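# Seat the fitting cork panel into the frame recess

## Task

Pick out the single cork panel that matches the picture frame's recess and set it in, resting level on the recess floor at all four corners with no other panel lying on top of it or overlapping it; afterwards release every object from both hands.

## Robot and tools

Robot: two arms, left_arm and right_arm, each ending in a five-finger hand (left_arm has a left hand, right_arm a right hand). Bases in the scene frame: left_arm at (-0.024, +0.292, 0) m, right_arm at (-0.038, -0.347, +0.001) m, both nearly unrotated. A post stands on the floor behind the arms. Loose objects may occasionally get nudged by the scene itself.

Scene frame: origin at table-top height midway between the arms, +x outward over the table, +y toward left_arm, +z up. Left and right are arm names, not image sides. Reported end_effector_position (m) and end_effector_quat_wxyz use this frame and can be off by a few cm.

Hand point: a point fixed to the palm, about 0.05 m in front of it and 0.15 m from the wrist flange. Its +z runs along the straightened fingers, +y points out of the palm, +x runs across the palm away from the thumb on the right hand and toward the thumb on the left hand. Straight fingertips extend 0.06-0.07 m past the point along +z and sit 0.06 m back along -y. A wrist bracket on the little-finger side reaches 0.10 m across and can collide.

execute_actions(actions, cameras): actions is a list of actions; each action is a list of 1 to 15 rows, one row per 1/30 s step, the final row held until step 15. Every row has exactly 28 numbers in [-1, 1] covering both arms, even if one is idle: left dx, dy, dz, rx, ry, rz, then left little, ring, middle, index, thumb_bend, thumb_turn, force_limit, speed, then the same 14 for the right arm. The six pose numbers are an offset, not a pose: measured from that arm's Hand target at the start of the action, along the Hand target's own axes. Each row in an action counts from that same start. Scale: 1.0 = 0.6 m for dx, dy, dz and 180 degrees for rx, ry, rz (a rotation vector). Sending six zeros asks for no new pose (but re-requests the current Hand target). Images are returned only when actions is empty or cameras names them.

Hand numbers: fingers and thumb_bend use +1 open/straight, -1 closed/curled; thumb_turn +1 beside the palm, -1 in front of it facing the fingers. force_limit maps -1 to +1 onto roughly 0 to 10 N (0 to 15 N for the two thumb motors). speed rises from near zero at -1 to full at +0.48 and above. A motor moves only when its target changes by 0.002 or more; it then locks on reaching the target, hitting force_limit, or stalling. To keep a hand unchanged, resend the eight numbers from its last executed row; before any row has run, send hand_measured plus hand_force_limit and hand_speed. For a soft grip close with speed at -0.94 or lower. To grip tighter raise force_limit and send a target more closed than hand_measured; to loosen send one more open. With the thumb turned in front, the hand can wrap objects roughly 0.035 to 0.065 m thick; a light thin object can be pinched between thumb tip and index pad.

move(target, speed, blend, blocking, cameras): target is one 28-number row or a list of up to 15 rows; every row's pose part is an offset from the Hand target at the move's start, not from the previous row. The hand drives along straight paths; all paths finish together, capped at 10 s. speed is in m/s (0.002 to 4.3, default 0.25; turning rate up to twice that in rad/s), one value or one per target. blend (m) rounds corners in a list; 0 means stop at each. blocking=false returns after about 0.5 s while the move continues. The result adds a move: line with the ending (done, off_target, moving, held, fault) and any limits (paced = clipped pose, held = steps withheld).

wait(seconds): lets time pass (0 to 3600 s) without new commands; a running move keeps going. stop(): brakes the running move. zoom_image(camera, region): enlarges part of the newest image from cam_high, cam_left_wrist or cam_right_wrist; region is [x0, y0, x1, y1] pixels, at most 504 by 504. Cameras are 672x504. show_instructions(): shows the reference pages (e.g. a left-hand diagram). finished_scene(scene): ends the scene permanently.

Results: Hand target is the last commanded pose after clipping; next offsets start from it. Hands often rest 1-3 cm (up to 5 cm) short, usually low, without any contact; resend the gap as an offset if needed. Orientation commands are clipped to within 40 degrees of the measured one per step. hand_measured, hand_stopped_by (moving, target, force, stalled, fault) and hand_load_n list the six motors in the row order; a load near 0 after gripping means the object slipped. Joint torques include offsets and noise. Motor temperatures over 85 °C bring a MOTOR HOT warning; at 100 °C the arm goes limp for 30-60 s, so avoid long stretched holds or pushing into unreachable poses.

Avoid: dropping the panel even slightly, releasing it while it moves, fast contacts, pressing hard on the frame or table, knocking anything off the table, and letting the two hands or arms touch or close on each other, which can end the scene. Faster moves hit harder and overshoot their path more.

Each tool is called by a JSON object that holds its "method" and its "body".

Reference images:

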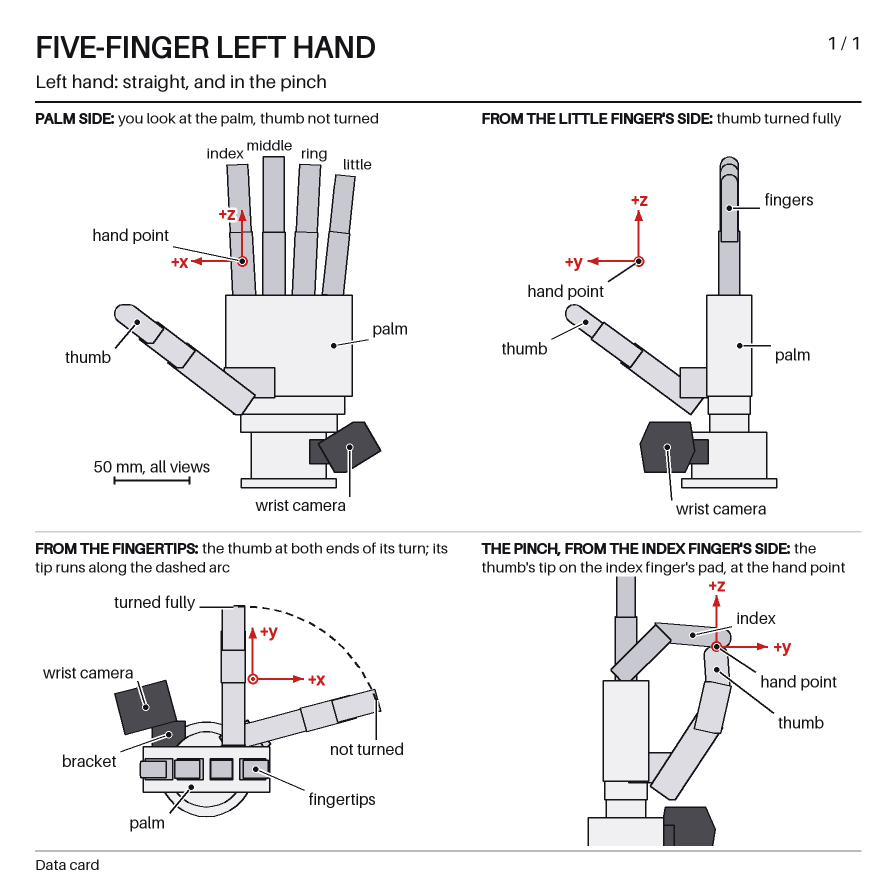

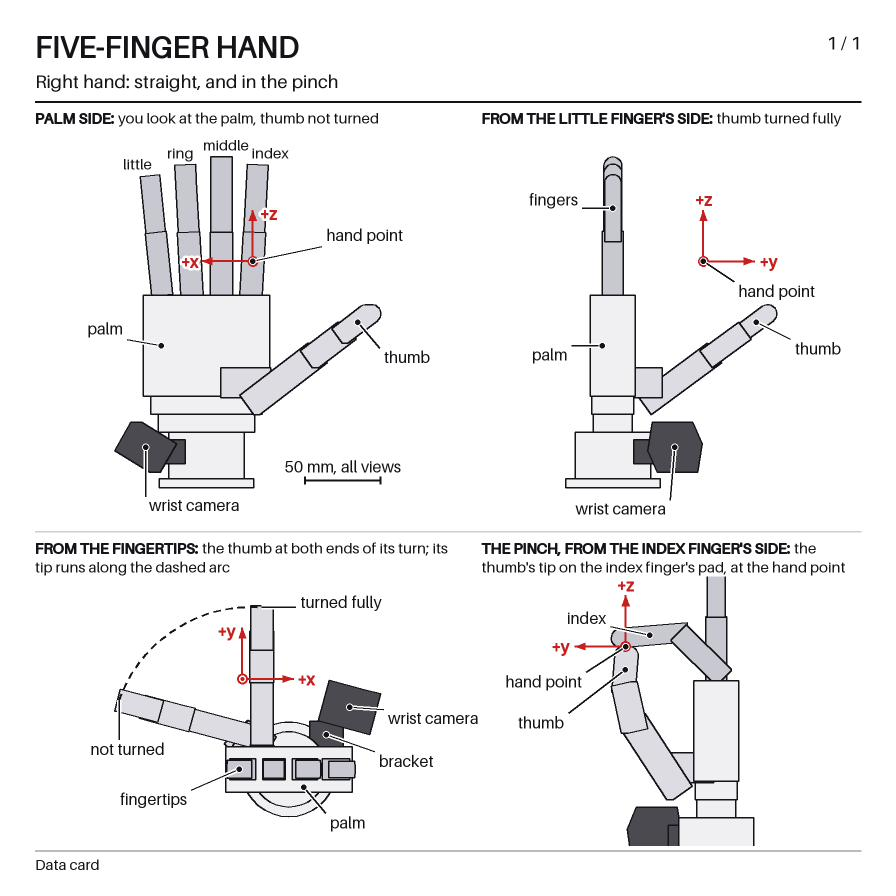

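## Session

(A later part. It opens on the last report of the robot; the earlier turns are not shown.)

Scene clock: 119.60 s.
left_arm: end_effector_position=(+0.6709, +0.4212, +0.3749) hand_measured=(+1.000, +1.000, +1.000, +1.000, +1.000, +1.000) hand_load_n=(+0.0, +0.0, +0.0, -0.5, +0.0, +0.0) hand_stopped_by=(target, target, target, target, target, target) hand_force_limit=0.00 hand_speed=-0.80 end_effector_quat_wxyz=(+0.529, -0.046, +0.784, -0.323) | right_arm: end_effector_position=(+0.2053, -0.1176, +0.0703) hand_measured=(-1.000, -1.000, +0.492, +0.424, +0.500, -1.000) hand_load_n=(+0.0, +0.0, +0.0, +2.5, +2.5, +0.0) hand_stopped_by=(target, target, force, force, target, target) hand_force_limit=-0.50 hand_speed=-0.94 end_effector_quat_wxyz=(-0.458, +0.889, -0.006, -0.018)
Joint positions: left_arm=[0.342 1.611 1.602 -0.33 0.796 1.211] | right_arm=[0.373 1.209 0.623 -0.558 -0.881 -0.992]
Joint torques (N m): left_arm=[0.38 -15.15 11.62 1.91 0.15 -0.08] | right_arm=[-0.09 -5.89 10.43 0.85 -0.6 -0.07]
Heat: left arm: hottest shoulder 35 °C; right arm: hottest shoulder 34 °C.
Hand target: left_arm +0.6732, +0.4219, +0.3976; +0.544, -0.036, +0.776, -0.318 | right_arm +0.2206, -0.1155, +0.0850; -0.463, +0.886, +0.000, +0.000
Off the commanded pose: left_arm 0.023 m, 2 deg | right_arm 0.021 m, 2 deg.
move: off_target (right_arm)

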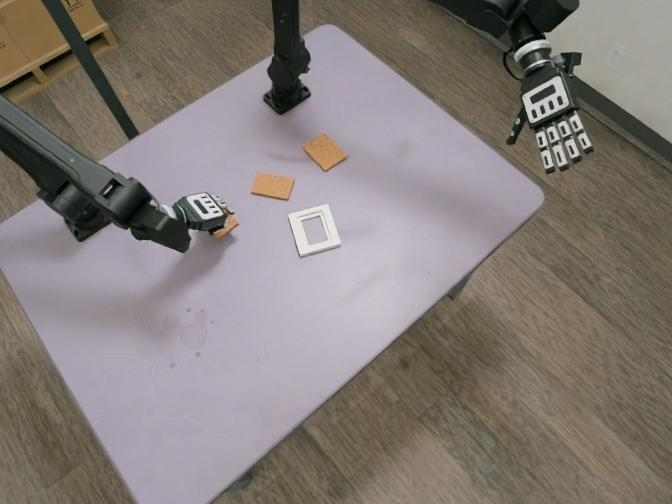

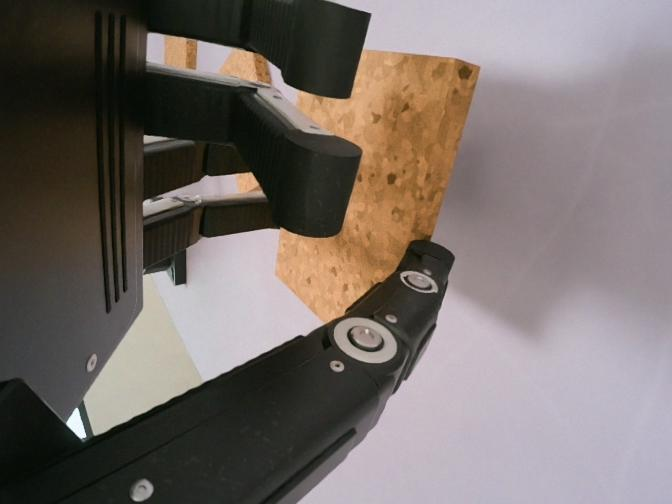

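{"method": "move", "body": {"target": [0,0,0,0,0,0, 1,1,1,1,1,1,0,-0.8, 0,0,0,0,0,0, -1,-1,0.0,0.1,0.5,-1,-0.7,-0.94], "speed": 0.06, "cameras": ["cam_high","cam_right_wrist"]}}

{"method": "zoom_image", "body": {"camera": "cam_high", "region": [195, 175, 265, 245]}}

Scene clock: 122.60 s.
left_arm: end_effector_position=(+0.6709, +0.4212, +0.3749) hand_measured=(+1.000, +1.000, +1.000, +1.000, +1.000, +1.000) hand_load_n=(+0.0, +0.0, +0.0, +0.0, -0.5, +0.0) hand_stopped_by=(target, target, target, target, target, target) hand_force_limit=0.00 hand_speed=-0.80 end_effector_quat_wxyz=(+0.529, -0.046, +0.784, -0.323) | right_arm: end_effector_position=(+0.2053, -0.1176, +0.0703) hand_measured=(-1.000, -1.000, +0.442, +0.424, +0.500, -1.000) hand_load_n=(+0.0, +0.0, +2.0, +1.5, +4.5, +0.5) hand_stopped_by=(target, target, force, force, target, target) hand_force_limit=-0.70 hand_speed=-0.94 end_effector_quat_wxyz=(-0.458, +0.889, -0.006, -0.018)
Joint positions: left_arm=[0.342 1.611 1.602 -0.33 0.796 1.211] | right_arm=[0.373 1.209 0.623 -0.558 -0.881 -0.992]
Joint torques (N m): left_arm=[0.38 -15.09 11.6 1.91 0.15 -0.08] | right_arm=[-0.15 -6.01 10.44 0.91 -0.6 -0.08]
Heat: left arm: hottest shoulder 35 °C; right arm: hottest shoulder 34 °C.
Hand target: left_arm +0.6732, +0.4219, +0.3976; +0.544, -0.036, +0.776, -0.318 | right_arm +0.2207, -0.1155, +0.0850; -0.463, +0.886, +0.000, +0.000
Off the commanded pose: left_arm 0.023 m, 2 deg | right_arm 0.021 m, 2 deg.
move: done

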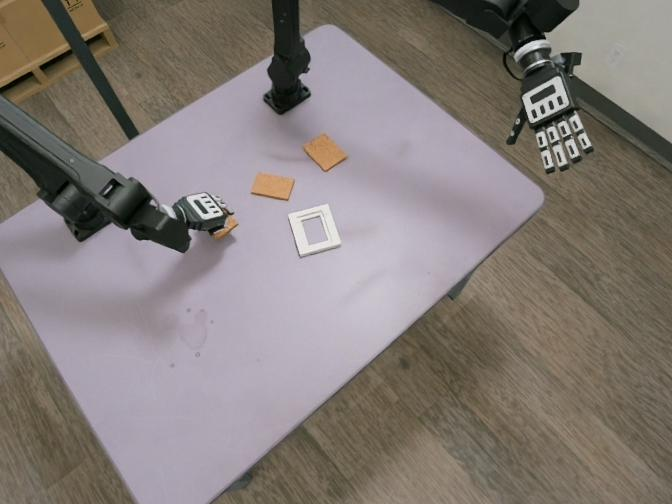

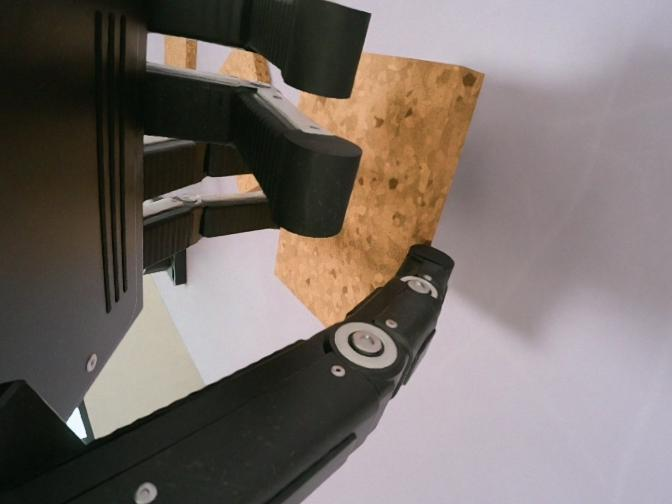

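Scaled by 7.200 from the camera's image (finer frame: 960x720).

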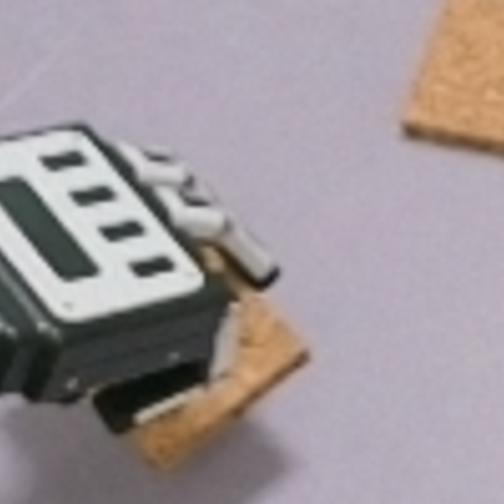

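{"method": "zoom_image", "body": {"camera": "cam_high", "region": [280, 195, 350, 265]}}

Scaled by 7.200 from the camera's image (finer frame: 960x720).

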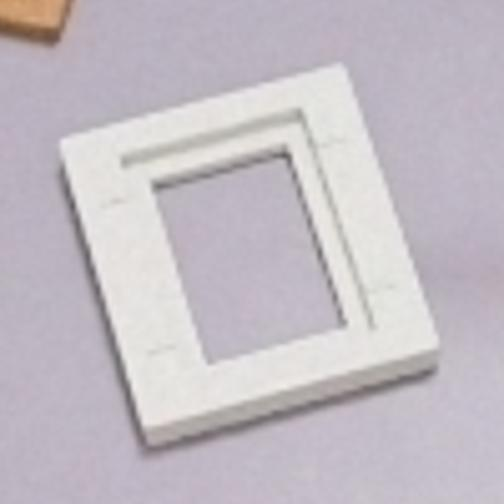

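{"method": "execute_actions", "body": {"actions": [], "cameras": ["cam_high","cam_right_wrist"]}}

{"method": "zoom_image", "body": {"camera": "cam_right_wrist", "region": [260, 40, 510, 340]}}

Scene clock: 149.33 s.
left_arm: end_effector_position=(+0.6709, +0.4212, +0.3749) hand_measured=(+1.000, +1.000, +1.000, +1.000, +1.000, +1.000) hand_load_n=(+0.0, +0.0, +0.0, +0.0, +0.0, +0.0) hand_stopped_by=(target, target, target, target, target, target) hand_force_limit=0.00 hand_speed=-0.80 end_effector_quat_wxyz=(+0.529, -0.046, +0.784, -0.323) | right_arm: end_effector_position=(+0.2053, -0.1176, +0.0703) hand_measured=(-1.000, -1.000, +0.442, +0.424, +0.500, -1.000) hand_load_n=(+0.0, +0.0, +2.5, +1.5, +4.0, +0.5) hand_stopped_by=(target, target, force, force, target, target) hand_force_limit=-0.70 hand_speed=-0.94 end_effector_quat_wxyz=(-0.458, +0.889, -0.006, -0.018)
Joint positions: left_arm=[0.342 1.611 1.602 -0.33 0.796 1.211] | right_arm=[0.373 1.209 0.623 -0.558 -0.881 -0.992]
Joint velocities: within noise
Joint torques (N m): left_arm=[0.38 -15.09 11.62 1.92 0.15 -0.08] | right_arm=[-0.15 -5.95 10.43 0.9 -0.6 -0.07]
Motor temperatures (°C): left_arm=[31 35 35 30 31 32] | right_arm=[30 34 34 27 27 27]
Heat: left arm: hottest shoulder 35 °C; right arm: hottest shoulder 34 °C.
Hand target: left_arm +0.6732, +0.4219, +0.3976; +0.544, -0.036, +0.776, -0.318 | right_arm +0.2207, -0.1155, +0.0850; -0.463, +0.886, +0.000, +0.000
Off the commanded pose: left_arm 0.023 m, 2 deg | right_arm 0.021 m, 2 deg.
Images, in order (width x height): cam_high 672x504, cam_right_wrist 672x504.

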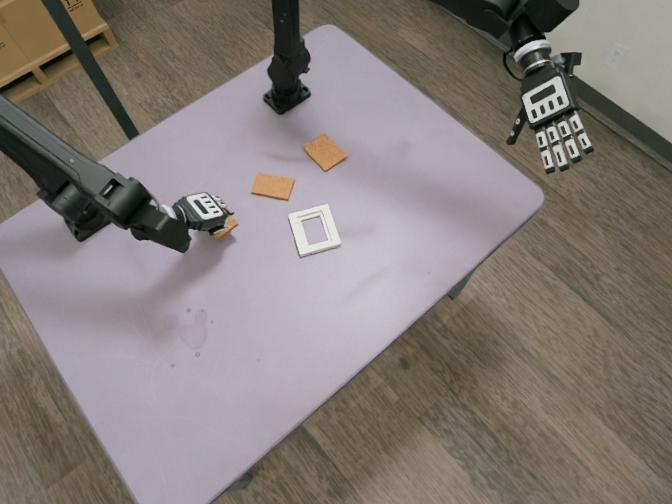

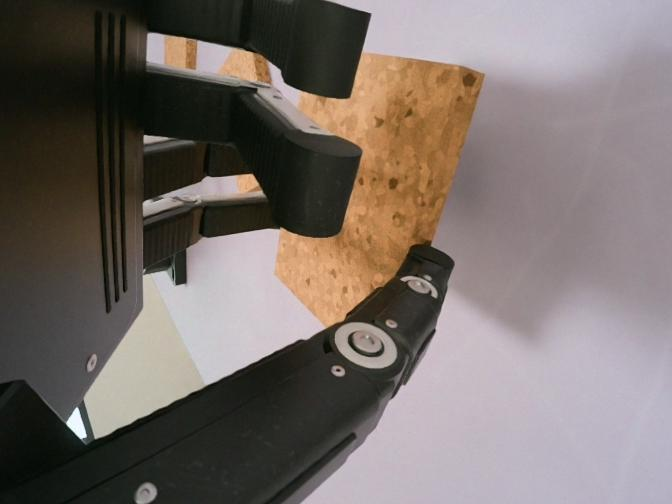

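Scaled by 1.680 from the camera's image (finer frame: 960x720).

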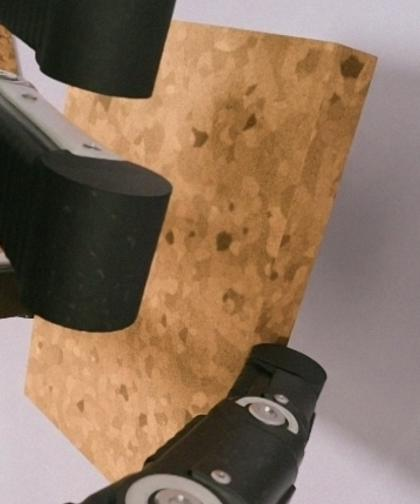

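{"method": "move", "body": {"target": [0,0,0,0,0,0, 1,1,1,1,1,1,0,-0.8, 0.2457,-0.1755,0.2465,0,0.1232,0.0857, -1,-1,0.0,0.1,0.5,-1,-0.7,-0.94], "speed": 0.12, "cameras": ["cam_high","cam_right_wrist"]}}

{"method": "zoom_image", "body": {"camera": "cam_high", "region": [265, 170, 365, 270]}}

{"method": "zoom_image", "body": {"camera": "cam_right_wrist", "region": [240, 20, 560, 340]}}

Scene clock: 162.03 s.
left_arm: end_effector_position=(+0.6709, +0.4212, +0.3749) hand_measured=(+1.000, +1.000, +1.000, +1.000, +1.000, +1.000) hand_load_n=(+0.0, +0.0, +0.0, +0.0, +0.0, +0.0) hand_stopped_by=(target, target, target, target, target, target) hand_force_limit=0.00 hand_speed=-0.80 end_effector_quat_wxyz=(+0.529, -0.046, +0.784, -0.323) | right_arm: end_effector_position=(+0.3553, +0.0501, +0.0741) hand_measured=(-1.000, -1.000, +0.442, +0.424, +0.500, -1.000) hand_load_n=(+0.0, +0.0, +2.0, +1.5, +4.5, +1.0) hand_stopped_by=(target, target, force, force, target, target) hand_force_limit=-0.70 hand_speed=-0.94 end_effector_quat_wxyz=(-0.435, +0.869, -0.212, +0.099)
Joint positions: left_arm=[0.342 1.611 1.602 -0.33 0.796 1.211] | right_arm=[0.655 1.58 0.958 -0.078 -0.366 -0.277]
Joint torques (N m): left_arm=[0.38 -15.15 11.62 1.89 0.15 -0.08] | right_arm=[1.32 -10.34 11.06 2.81 -0.2 0.07]
Heat: left arm: hottest shoulder 35 °C; right arm: hottest elbow 34 °C.
Hand target: left_arm +0.6732, +0.4219, +0.3976; +0.544, -0.036, +0.776, -0.318 | right_arm +0.3679, +0.0661, +0.0869; -0.450, +0.862, -0.207, +0.108
Off the commanded pose: left_arm 0.023 m, 2 deg | right_arm 0.024 m, 2 deg.
move: off_target (right_arm)

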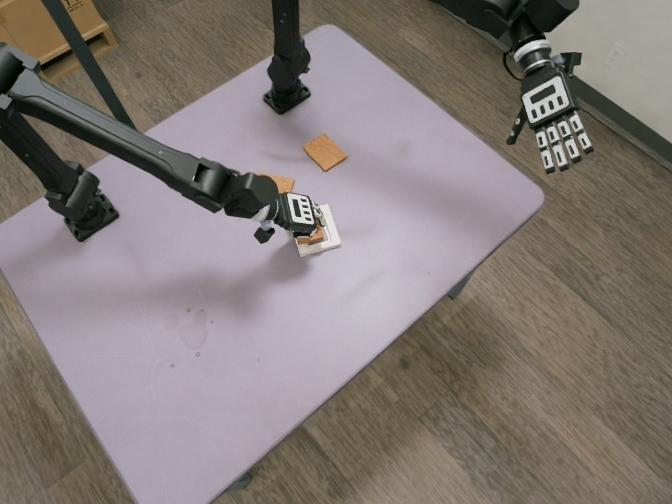

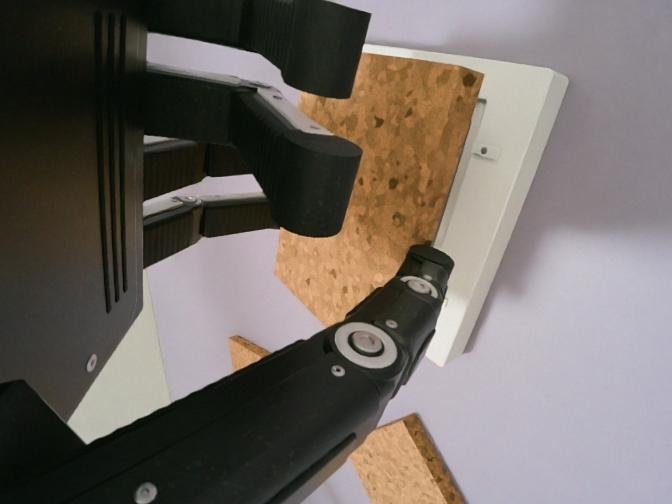

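Scaled by 5.040 from the camera's image (finer frame: 960x720).

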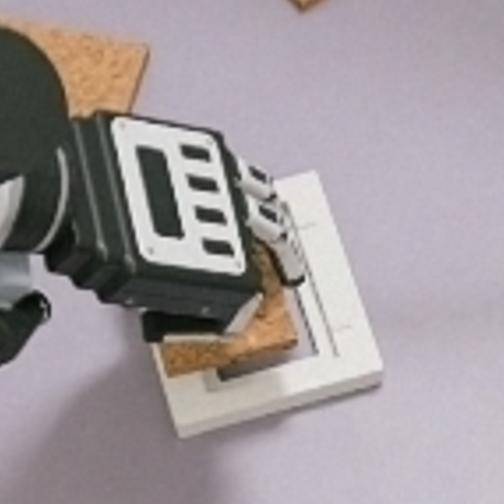

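Scaled by 1.575 from the camera's image (finer frame: 960x720).

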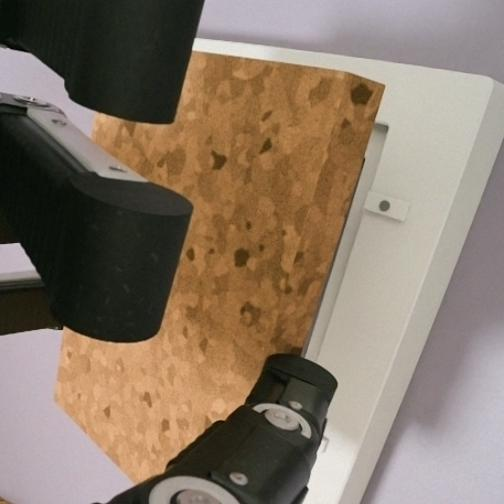

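{"method": "zoom_image", "body": {"camera": "cam_right_wrist", "region": [420, 40, 580, 200]}}

{"method": "zoom_image", "body": {"camera": "cam_right_wrist", "region": [400, 200, 580, 380]}}

Scaled by 3.150 from the camera's image (finer frame: 960x720).

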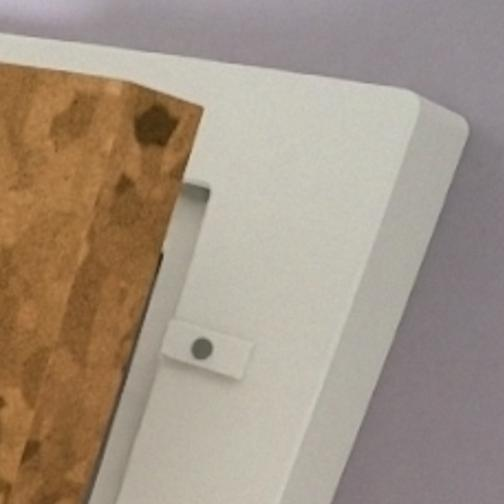

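Scaled by 2.800 from the camera's image (finer frame: 960x720).

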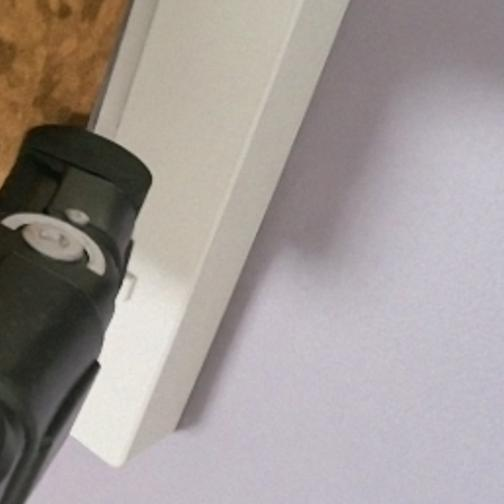

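{"method": "zoom_image", "body": {"camera": "cam_high", "region": [290, 205, 350, 265]}}

Scaled by 8.400 from the camera's image (finer frame: 960x720).

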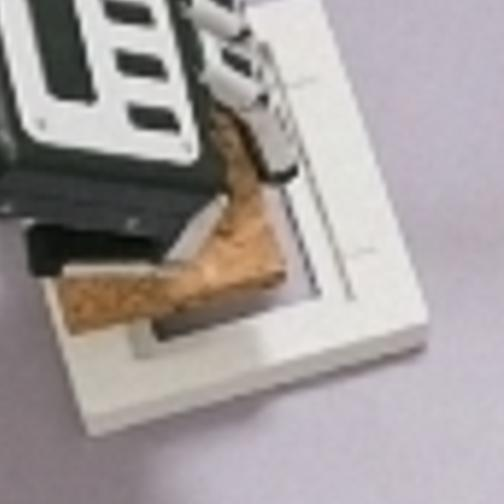

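{"method": "move", "body": {"target": [0,0,0,0,0,0, 1,1,1,1,1,1,0,-0.8, -0.0128,-0.001,0.0367,0.0144,0,0, -1,-1,0.0,0.1,0.5,-1,-0.7,-0.94], "speed": 0.06, "cameras": ["cam_high","cam_right_wrist"]}}

{"method": "zoom_image", "body": {"camera": "cam_high", "region": [290, 205, 350, 265]}}

{"method": "zoom_image", "body": {"camera": "cam_right_wrist", "region": [400, 30, 560, 190]}}

Scene clock: 180.50 s.
left_arm: end_effector_position=(+0.6709, +0.4212, +0.3749) hand_measured=(+1.000, +1.000, +1.000, +1.000, +1.000, +1.000) hand_load_n=(+0.0, +0.0, +0.0, +0.0, +0.0, +0.0) hand_stopped_by=(target, target, target, target, target, target) hand_force_limit=0.00 hand_speed=-0.80 end_effector_quat_wxyz=(+0.529, -0.046, +0.784, -0.323) | right_arm: end_effector_position=(+0.3601, +0.0722, +0.0649) hand_measured=(-1.000, -1.000, +0.442, +0.424, +0.500, -1.000) hand_load_n=(+0.5, +0.0, +2.0, +1.5, +4.0, +0.5) hand_stopped_by=(target, target, force, force, target, target) hand_force_limit=-0.70 hand_speed=-0.94 end_effector_quat_wxyz=(-0.456, +0.859, -0.209, +0.106)
Joint positions: left_arm=[0.342 1.611 1.602 -0.33 0.796 1.211] | right_arm=[0.68 1.628 0.958 0.028 -0.357 -0.245]
Joint torques (N m): left_arm=[0.38 -15.09 11.62 1.91 0.15 -0.08] | right_arm=[1.14 -10.99 10.15 3.02 -0.18 0.04]
Heat: left arm: hottest shoulder 35 °C; right arm: hottest elbow 35 °C.
Hand target: left_arm +0.6732, +0.4219, +0.3976; +0.544, -0.036, +0.776, -0.318 | right_arm +0.3694, +0.0861, +0.0748; -0.470, +0.852, -0.204, +0.113
Off the commanded pose: left_arm 0.023 m, 2 deg | right_arm 0.019 m, 2 deg.
move: off_target (right_arm)

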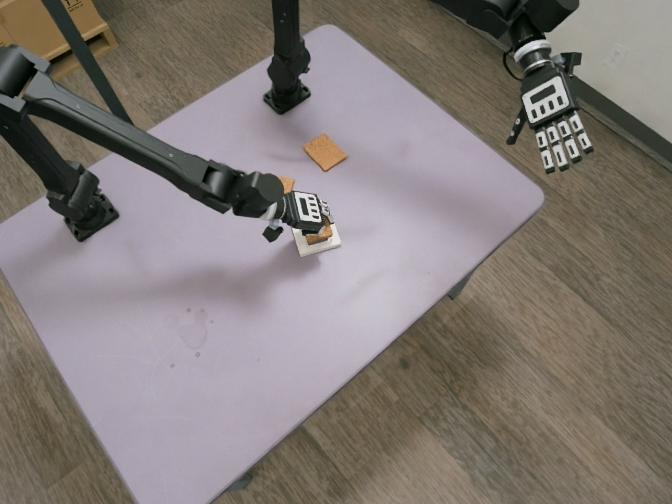

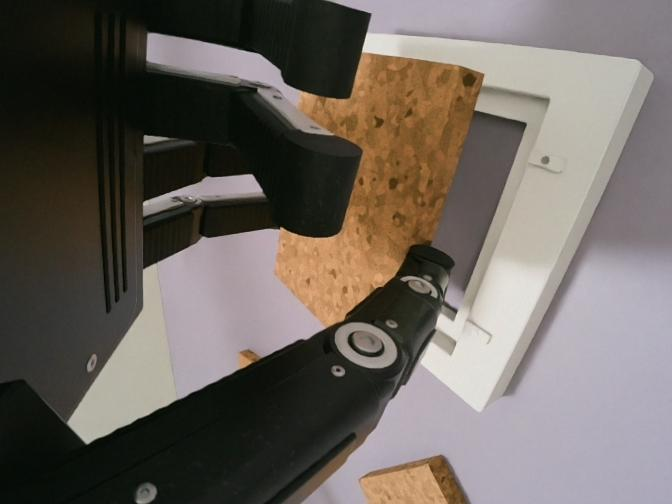

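Scaled by 8.400 from the camera's image (finer frame: 960x720).

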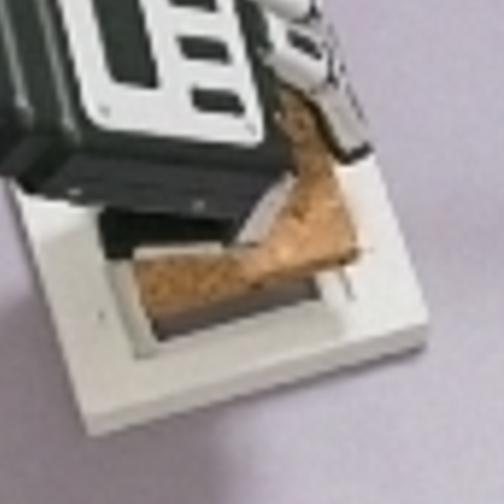

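Scaled by 3.150 from the camera's image (finer frame: 960x720).

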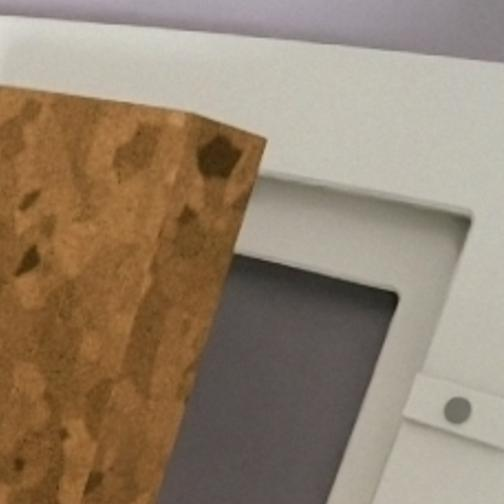

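{"method": "move", "body": {"target": [0,0,0,0,0,0, 1,1,1,1,1,1,0,-0.8, -0.0038,0.0288,0.0102,0,0,0, -1,-1,0.0,0.1,0.5,-1,-0.7,-0.94], "speed": 0.05, "cameras": ["cam_high","cam_right_wrist"]}}

{"method": "zoom_image", "body": {"camera": "cam_high", "region": [290, 205, 350, 265]}}

{"method": "zoom_image", "body": {"camera": "cam_right_wrist", "region": [400, 30, 560, 190]}}

Scene clock: 191.27 s.
left_arm: end_effector_position=(+0.6709, +0.4212, +0.3749) hand_measured=(+1.000, +1.000, +1.000, +1.000, +1.000, +1.000) hand_load_n=(+0.0, +0.0, +0.0, +0.0, +0.0, +0.0) hand_stopped_by=(target, target, target, target, target, target) hand_force_limit=0.00 hand_speed=-0.80 end_effector_quat_wxyz=(+0.529, -0.046, +0.784, -0.323) | right_arm: end_effector_position=(+0.3674, +0.0777, +0.0607) hand_measured=(-1.000, -1.000, +0.442, +0.424, +0.500, -1.000) hand_load_n=(+0.0, +0.5, +2.0, +1.5, +4.0, +1.0) hand_stopped_by=(target, target, force, force, target, target) hand_force_limit=-0.70 hand_speed=-0.94 end_effector_quat_wxyz=(-0.466, +0.853, -0.205, +0.114)
Joint positions: left_arm=[0.342 1.611 1.602 -0.33 0.796 1.211] | right_arm=[0.68 1.652 0.958 0.081 -0.356 -0.244]
Joint torques (N m): left_arm=[0.44 -15.15 11.59 1.91 0.14 -0.08] | right_arm=[1.38 -11.22 7.69 2.89 -0.17 0.08]
Heat: left arm: hottest shoulder 35 °C; right arm: hottest elbow 35 °C.
Hand target: left_arm +0.6732, +0.4219, +0.3976; +0.544, -0.036, +0.776, -0.318 | right_arm +0.3656, +0.0835, +0.0569; -0.470, +0.851, -0.204, +0.113
Off the commanded pose: left_arm 0.023 m, 2 deg | right_arm 0.007 m, 0 deg.
move: done

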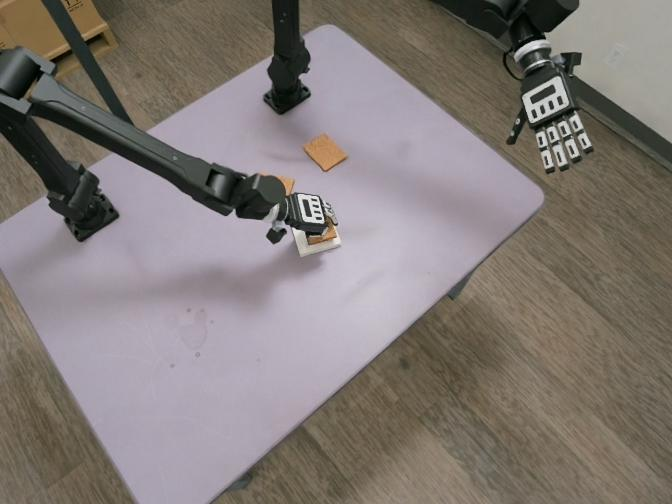

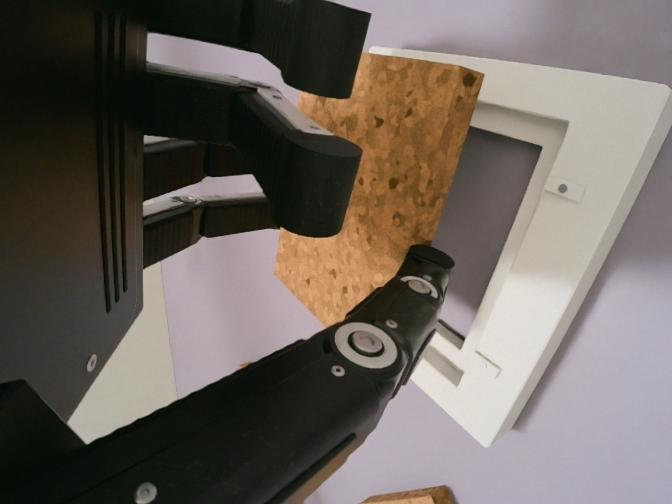

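Scaled by 8.400 from the camera's image (finer frame: 960x720).

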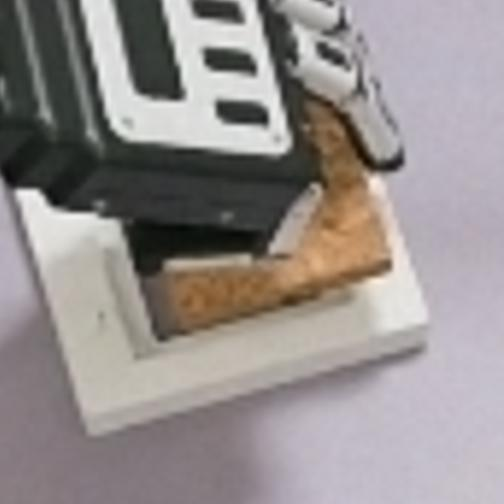

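Scaled by 3.150 from the camera's image (finer frame: 960x720).

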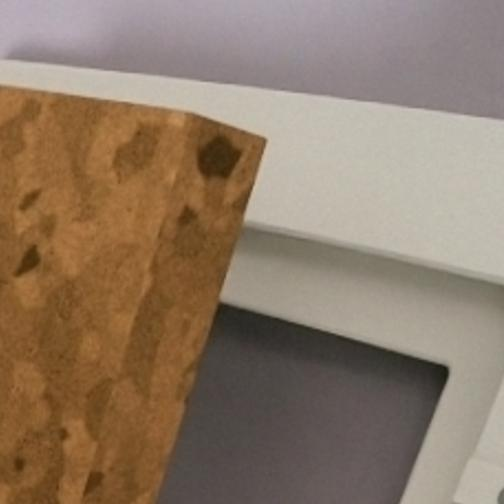

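{"method": "move", "body": {"target": [0,0,0,0,0,0, 1,1,1,1,1,1,0,-0.8, -0.0103,0.0258,-0.0095,-0.010,0,0, -1,-1,0.0,0.1,0.5,-1,-0.7,-0.94], "speed": 0.05, "cameras": ["cam_high","cam_right_wrist"]}}

{"method": "zoom_image", "body": {"camera": "cam_high", "region": [290, 205, 350, 265]}}

{"method": "zoom_image", "body": {"camera": "cam_right_wrist", "region": [400, 30, 560, 190]}}

Scene clock: 197.53 s.
left_arm: end_effector_position=(+0.6709, +0.4212, +0.3749) hand_measured=(+1.000, +1.000, +1.000, +1.000, +1.000, +1.000) hand_load_n=(+0.0, +0.0, +0.0, +0.0, +0.0, +0.0) hand_stopped_by=(target, target, target, target, target, target) hand_force_limit=0.00 hand_speed=-0.80 end_effector_quat_wxyz=(+0.529, -0.046, +0.784, -0.323) | right_arm: end_effector_position=(+0.3569, +0.0696, +0.0463) hand_measured=(-1.000, -1.000, +0.442, +0.424, +0.500, -1.000) hand_load_n=(+0.0, +0.0, +2.0, +1.0, +4.5, +0.5) hand_stopped_by=(target, target, force, force, target, target) hand_force_limit=-0.70 hand_speed=-0.94 end_effector_quat_wxyz=(-0.454, +0.859, -0.210, +0.109)
Joint positions: left_arm=[0.342 1.611 1.602 -0.33 0.796 1.211] | right_arm=[0.684 1.652 0.927 0.081 -0.345 -0.244]
Joint torques (N m): left_arm=[0.38 -15.21 11.62 1.92 0.15 -0.08] | right_arm=[1.26 -11.81 7.65 2.44 -0.17 -0.01]
Heat: left arm: hottest shoulder 35 °C; right arm: hottest elbow 35 °C.
Hand target: left_arm +0.6732, +0.4219, +0.3976; +0.544, -0.036, +0.776, -0.318 | right_arm +0.3542, +0.0747, +0.0469; -0.456, +0.859, -0.206, +0.109
Off the commanded pose: left_arm 0.023 m, 2 deg | right_arm 0.006 m, 1 deg.
move: done

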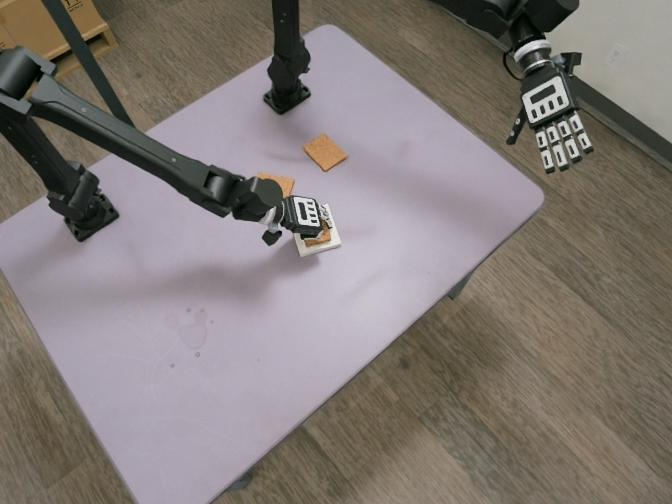

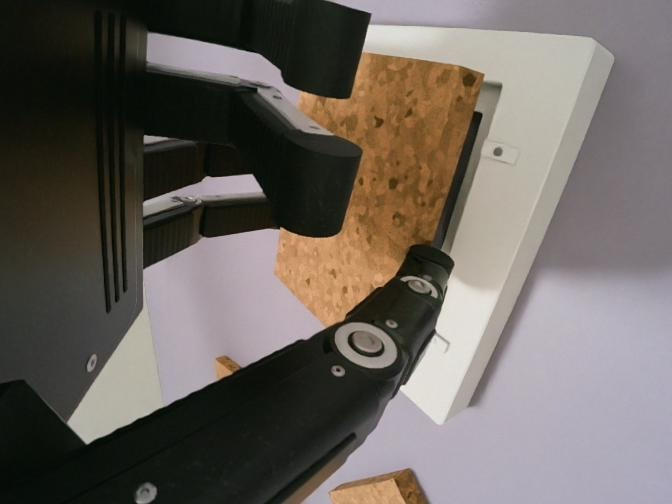

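Scaled by 8.400 from the camera's image (finer frame: 960x720).

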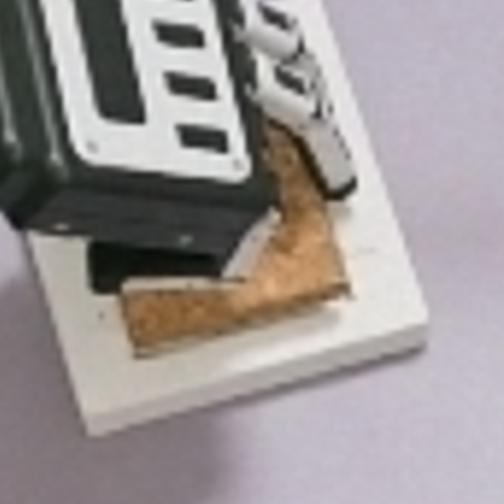

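Scaled by 3.150 from the camera's image (finer frame: 960x720).

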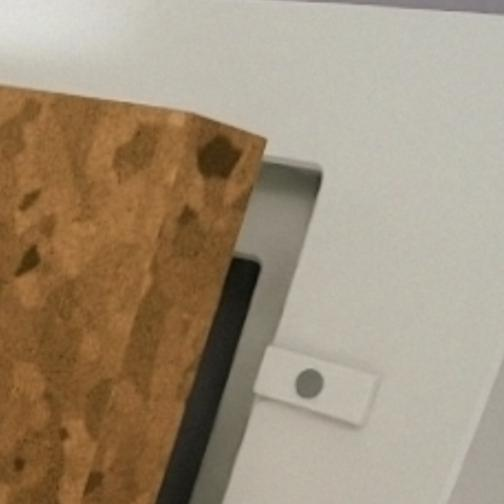

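{"method": "zoom_image", "body": {"camera": "cam_high", "region": [300, 225, 340, 255]}}

{"method": "zoom_image", "body": {"camera": "cam_right_wrist", "region": [380, 60, 540, 260]}}

Scaled by 12.600 from the camera's image (finer frame: 960x720).

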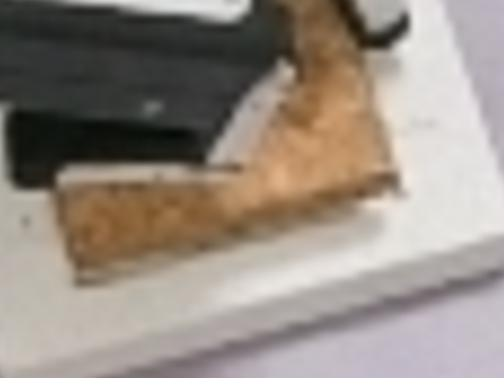

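Scaled by 2.520 from the camera's image (finer frame: 960x720).

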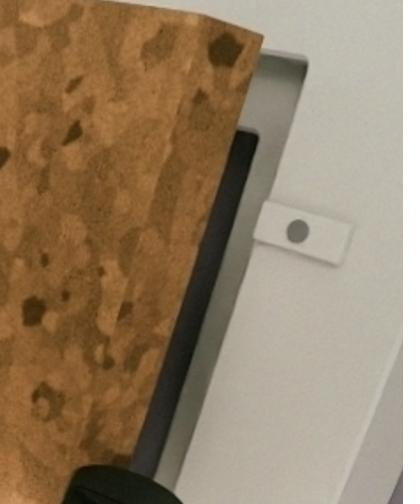

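{"method": "move", "body": {"target": [0,0,0,0,0,0, 1,1,1,1,1,1,0,-0.8, -0.0043,0.0062,0.0058,0,0,0, -1,-1,0.0,0.1,0.5,-1,-0.7,-0.94], "speed": 0.05, "cameras": ["cam_high","cam_right_wrist"]}}

{"method": "zoom_image", "body": {"camera": "cam_high", "region": [290, 205, 350, 265]}}

{"method": "zoom_image", "body": {"camera": "cam_right_wrist", "region": [380, 60, 540, 260]}}

Scene clock: 232.43 s.
left_arm: end_effector_position=(+0.6709, +0.4212, +0.3749) hand_measured=(+1.000, +1.000, +1.000, +1.000, +1.000, +1.000) hand_load_n=(+0.0, +0.0, +0.0, +0.0, +0.0, +0.0) hand_stopped_by=(target, target, target, target, target, target) hand_force_limit=0.00 hand_speed=-0.80 end_effector_quat_wxyz=(+0.529, -0.046, +0.784, -0.323) | right_arm: end_effector_position=(+0.3533, +0.0704, +0.0439) hand_measured=(-1.000, -1.000, +0.442, +0.424, +0.500, -1.000) hand_load_n=(+0.0, +0.0, +2.5, +1.5, +4.5, +1.0) hand_stopped_by=(target, target, force, force, target, target) hand_force_limit=-0.70 hand_speed=-0.94 end_effector_quat_wxyz=(-0.452, +0.860, -0.209, +0.109)
Joint positions: left_arm=[0.342 1.611 1.602 -0.33 0.796 1.211] | right_arm=[0.69 1.652 0.921 0.084 -0.34 -0.244]
Joint torques (N m): left_arm=[0.38 -15.09 11.6 1.89 0.15 -0.08] | right_arm=[1.38 -11.05 7.61 2.95 -0.19 0.03]
Heat: left arm: hottest shoulder 35 °C; right arm: hottest shoulder 34 °C.
Hand target: left_arm +0.6732, +0.4219, +0.3976; +0.544, -0.036, +0.776, -0.318 | right_arm +0.3522, +0.0765, +0.0419; -0.456, +0.859, -0.206, +0.109
Off the commanded pose: left_arm 0.023 m, 2 deg | right_arm 0.007 m, 1 deg.
move: done

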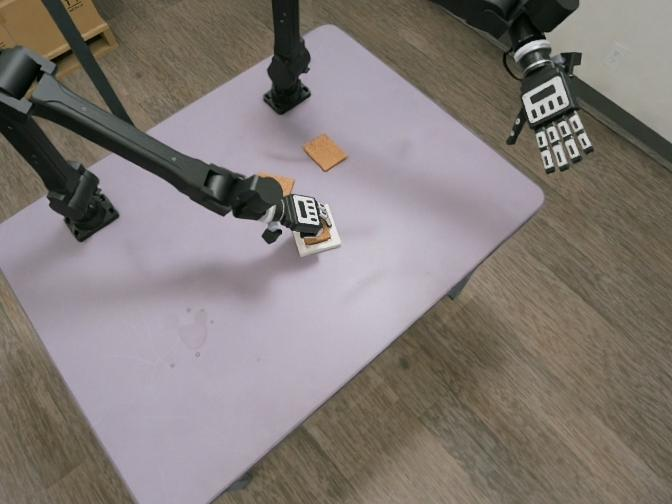

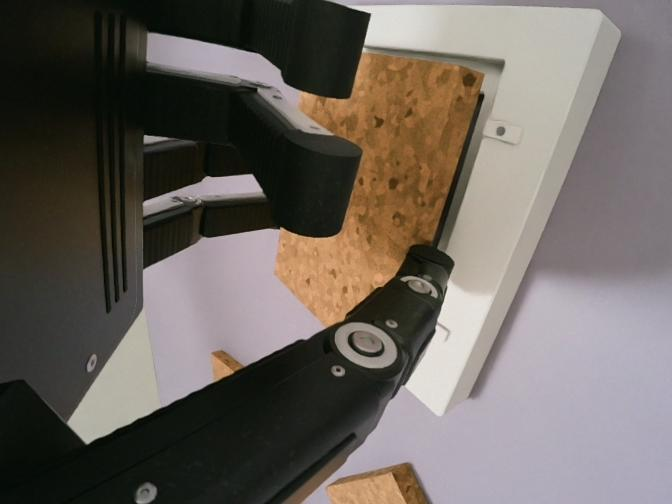

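Scaled by 8.400 from the camera's image (finer frame: 960x720).

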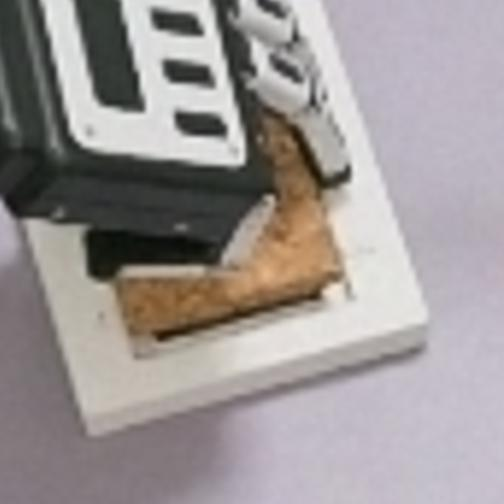

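Scaled by 2.520 from the camera's image (finer frame: 960x720).

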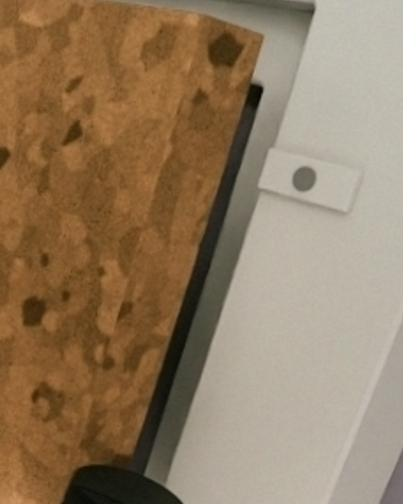

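{"method": "move", "body": {"target": [0,0,0,0,0,0, 1,1,1,1,1,1,0,-0.8, 0.003,0.0042,0.0058,0,0,0, -1,-1,0.0,0.1,0.5,-1,-0.7,-0.94], "speed": 0.05, "cameras": ["cam_high","cam_right_wrist"]}}

{"method": "zoom_image", "body": {"camera": "cam_high", "region": [290, 205, 350, 265]}}

{"method": "zoom_image", "body": {"camera": "cam_right_wrist", "region": [380, 40, 540, 260]}}

Scene clock: 239.00 s.
left_arm: end_effector_position=(+0.6709, +0.4212, +0.3749) hand_measured=(+1.000, +1.000, +1.000, +1.000, +1.000, +1.000) hand_load_n=(+0.0, +0.0, +0.0, +0.0, +0.0, +0.0) hand_stopped_by=(target, target, target, target, target, target) hand_force_limit=0.00 hand_speed=-0.80 end_effector_quat_wxyz=(+0.529, -0.046, +0.784, -0.323) | right_arm: end_effector_position=(+0.3541, +0.0710, +0.0398) hand_measured=(-1.000, -1.000, +0.442, +0.424, +0.500, -1.000) hand_load_n=(+0.0, +0.0, +2.0, +1.5, +4.5, +0.5) hand_stopped_by=(target, target, force, force, target, target) hand_force_limit=-0.70 hand_speed=-0.94 end_effector_quat_wxyz=(-0.452, +0.860, -0.209, +0.109)
Joint positions: left_arm=[0.342 1.611 1.602 -0.33 0.796 1.211] | right_arm=[0.69 1.662 0.921 0.094 -0.34 -0.244]
Joint torques (N m): left_arm=[0.38 -15.15 11.64 1.89 0.15 -0.07] | right_arm=[1.26 -10.93 7.77 2.93 -0.23 0.02]
Heat: left arm: hottest shoulder 35 °C; right arm: hottest shoulder 34 °C.
Hand target: left_arm +0.6732, +0.4219, +0.3976; +0.544, -0.036, +0.776, -0.318 | right_arm +0.3545, +0.0770, +0.0378; -0.456, +0.859, -0.206, +0.109
Off the commanded pose: left_arm 0.023 m, 2 deg | right_arm 0.006 m, 1 deg.
move: done

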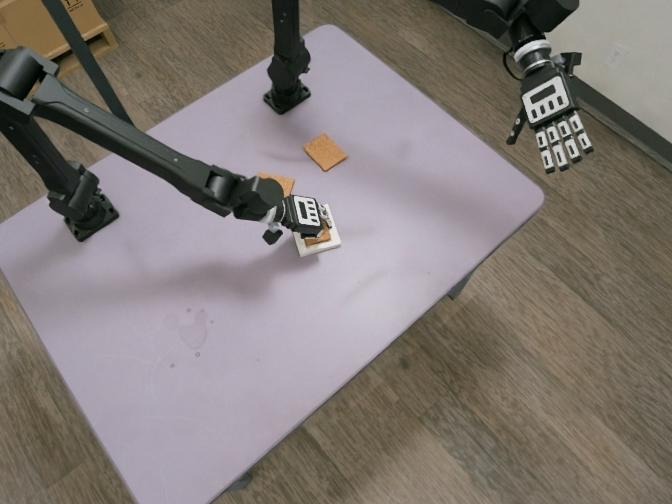

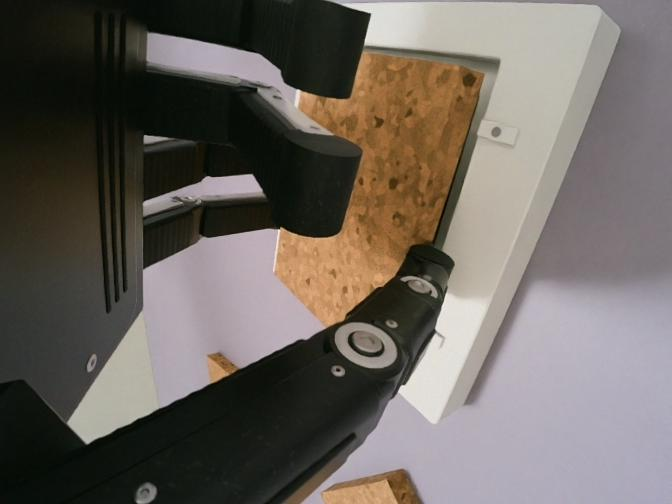

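Scaled by 8.400 from the camera's image (finer frame: 960x720).

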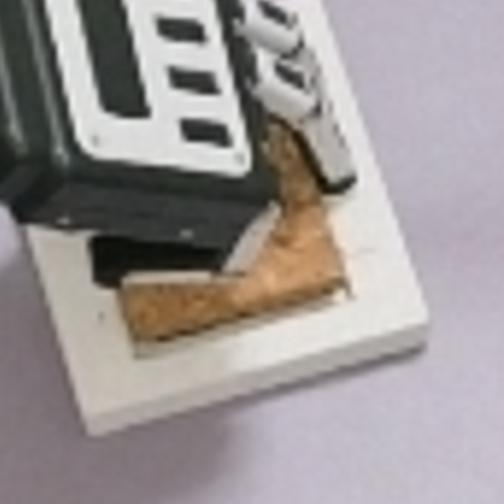

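Scaled by 2.291 from the camera's image (finer frame: 960x720).

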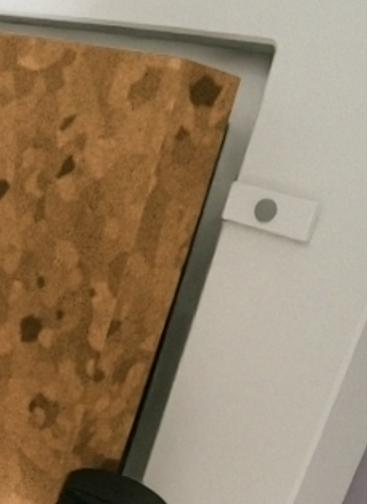

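{"method": "zoom_image", "body": {"camera": "cam_right_wrist", "region": [240, 190, 480, 430]}}

{"method": "zoom_image", "body": {"camera": "cam_right_wrist", "region": [260, 20, 500, 260]}}

Scaled by 2.100 from the camera's image (finer frame: 960x720).

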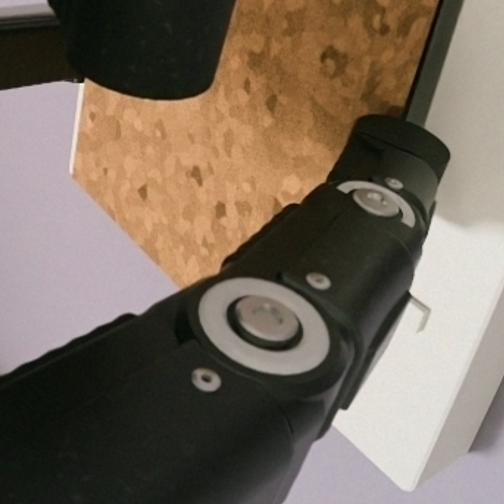

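Scaled by 2.100 from the camera's image (finer frame: 960x720).

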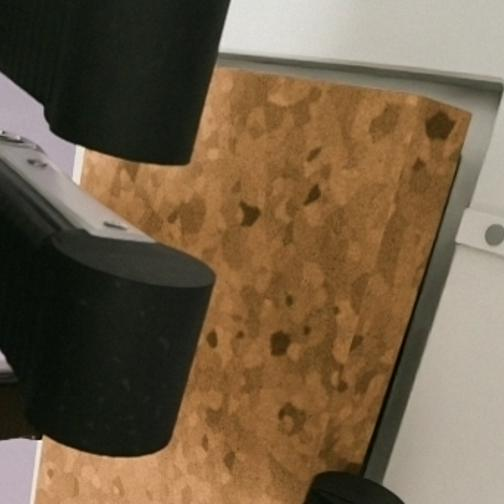

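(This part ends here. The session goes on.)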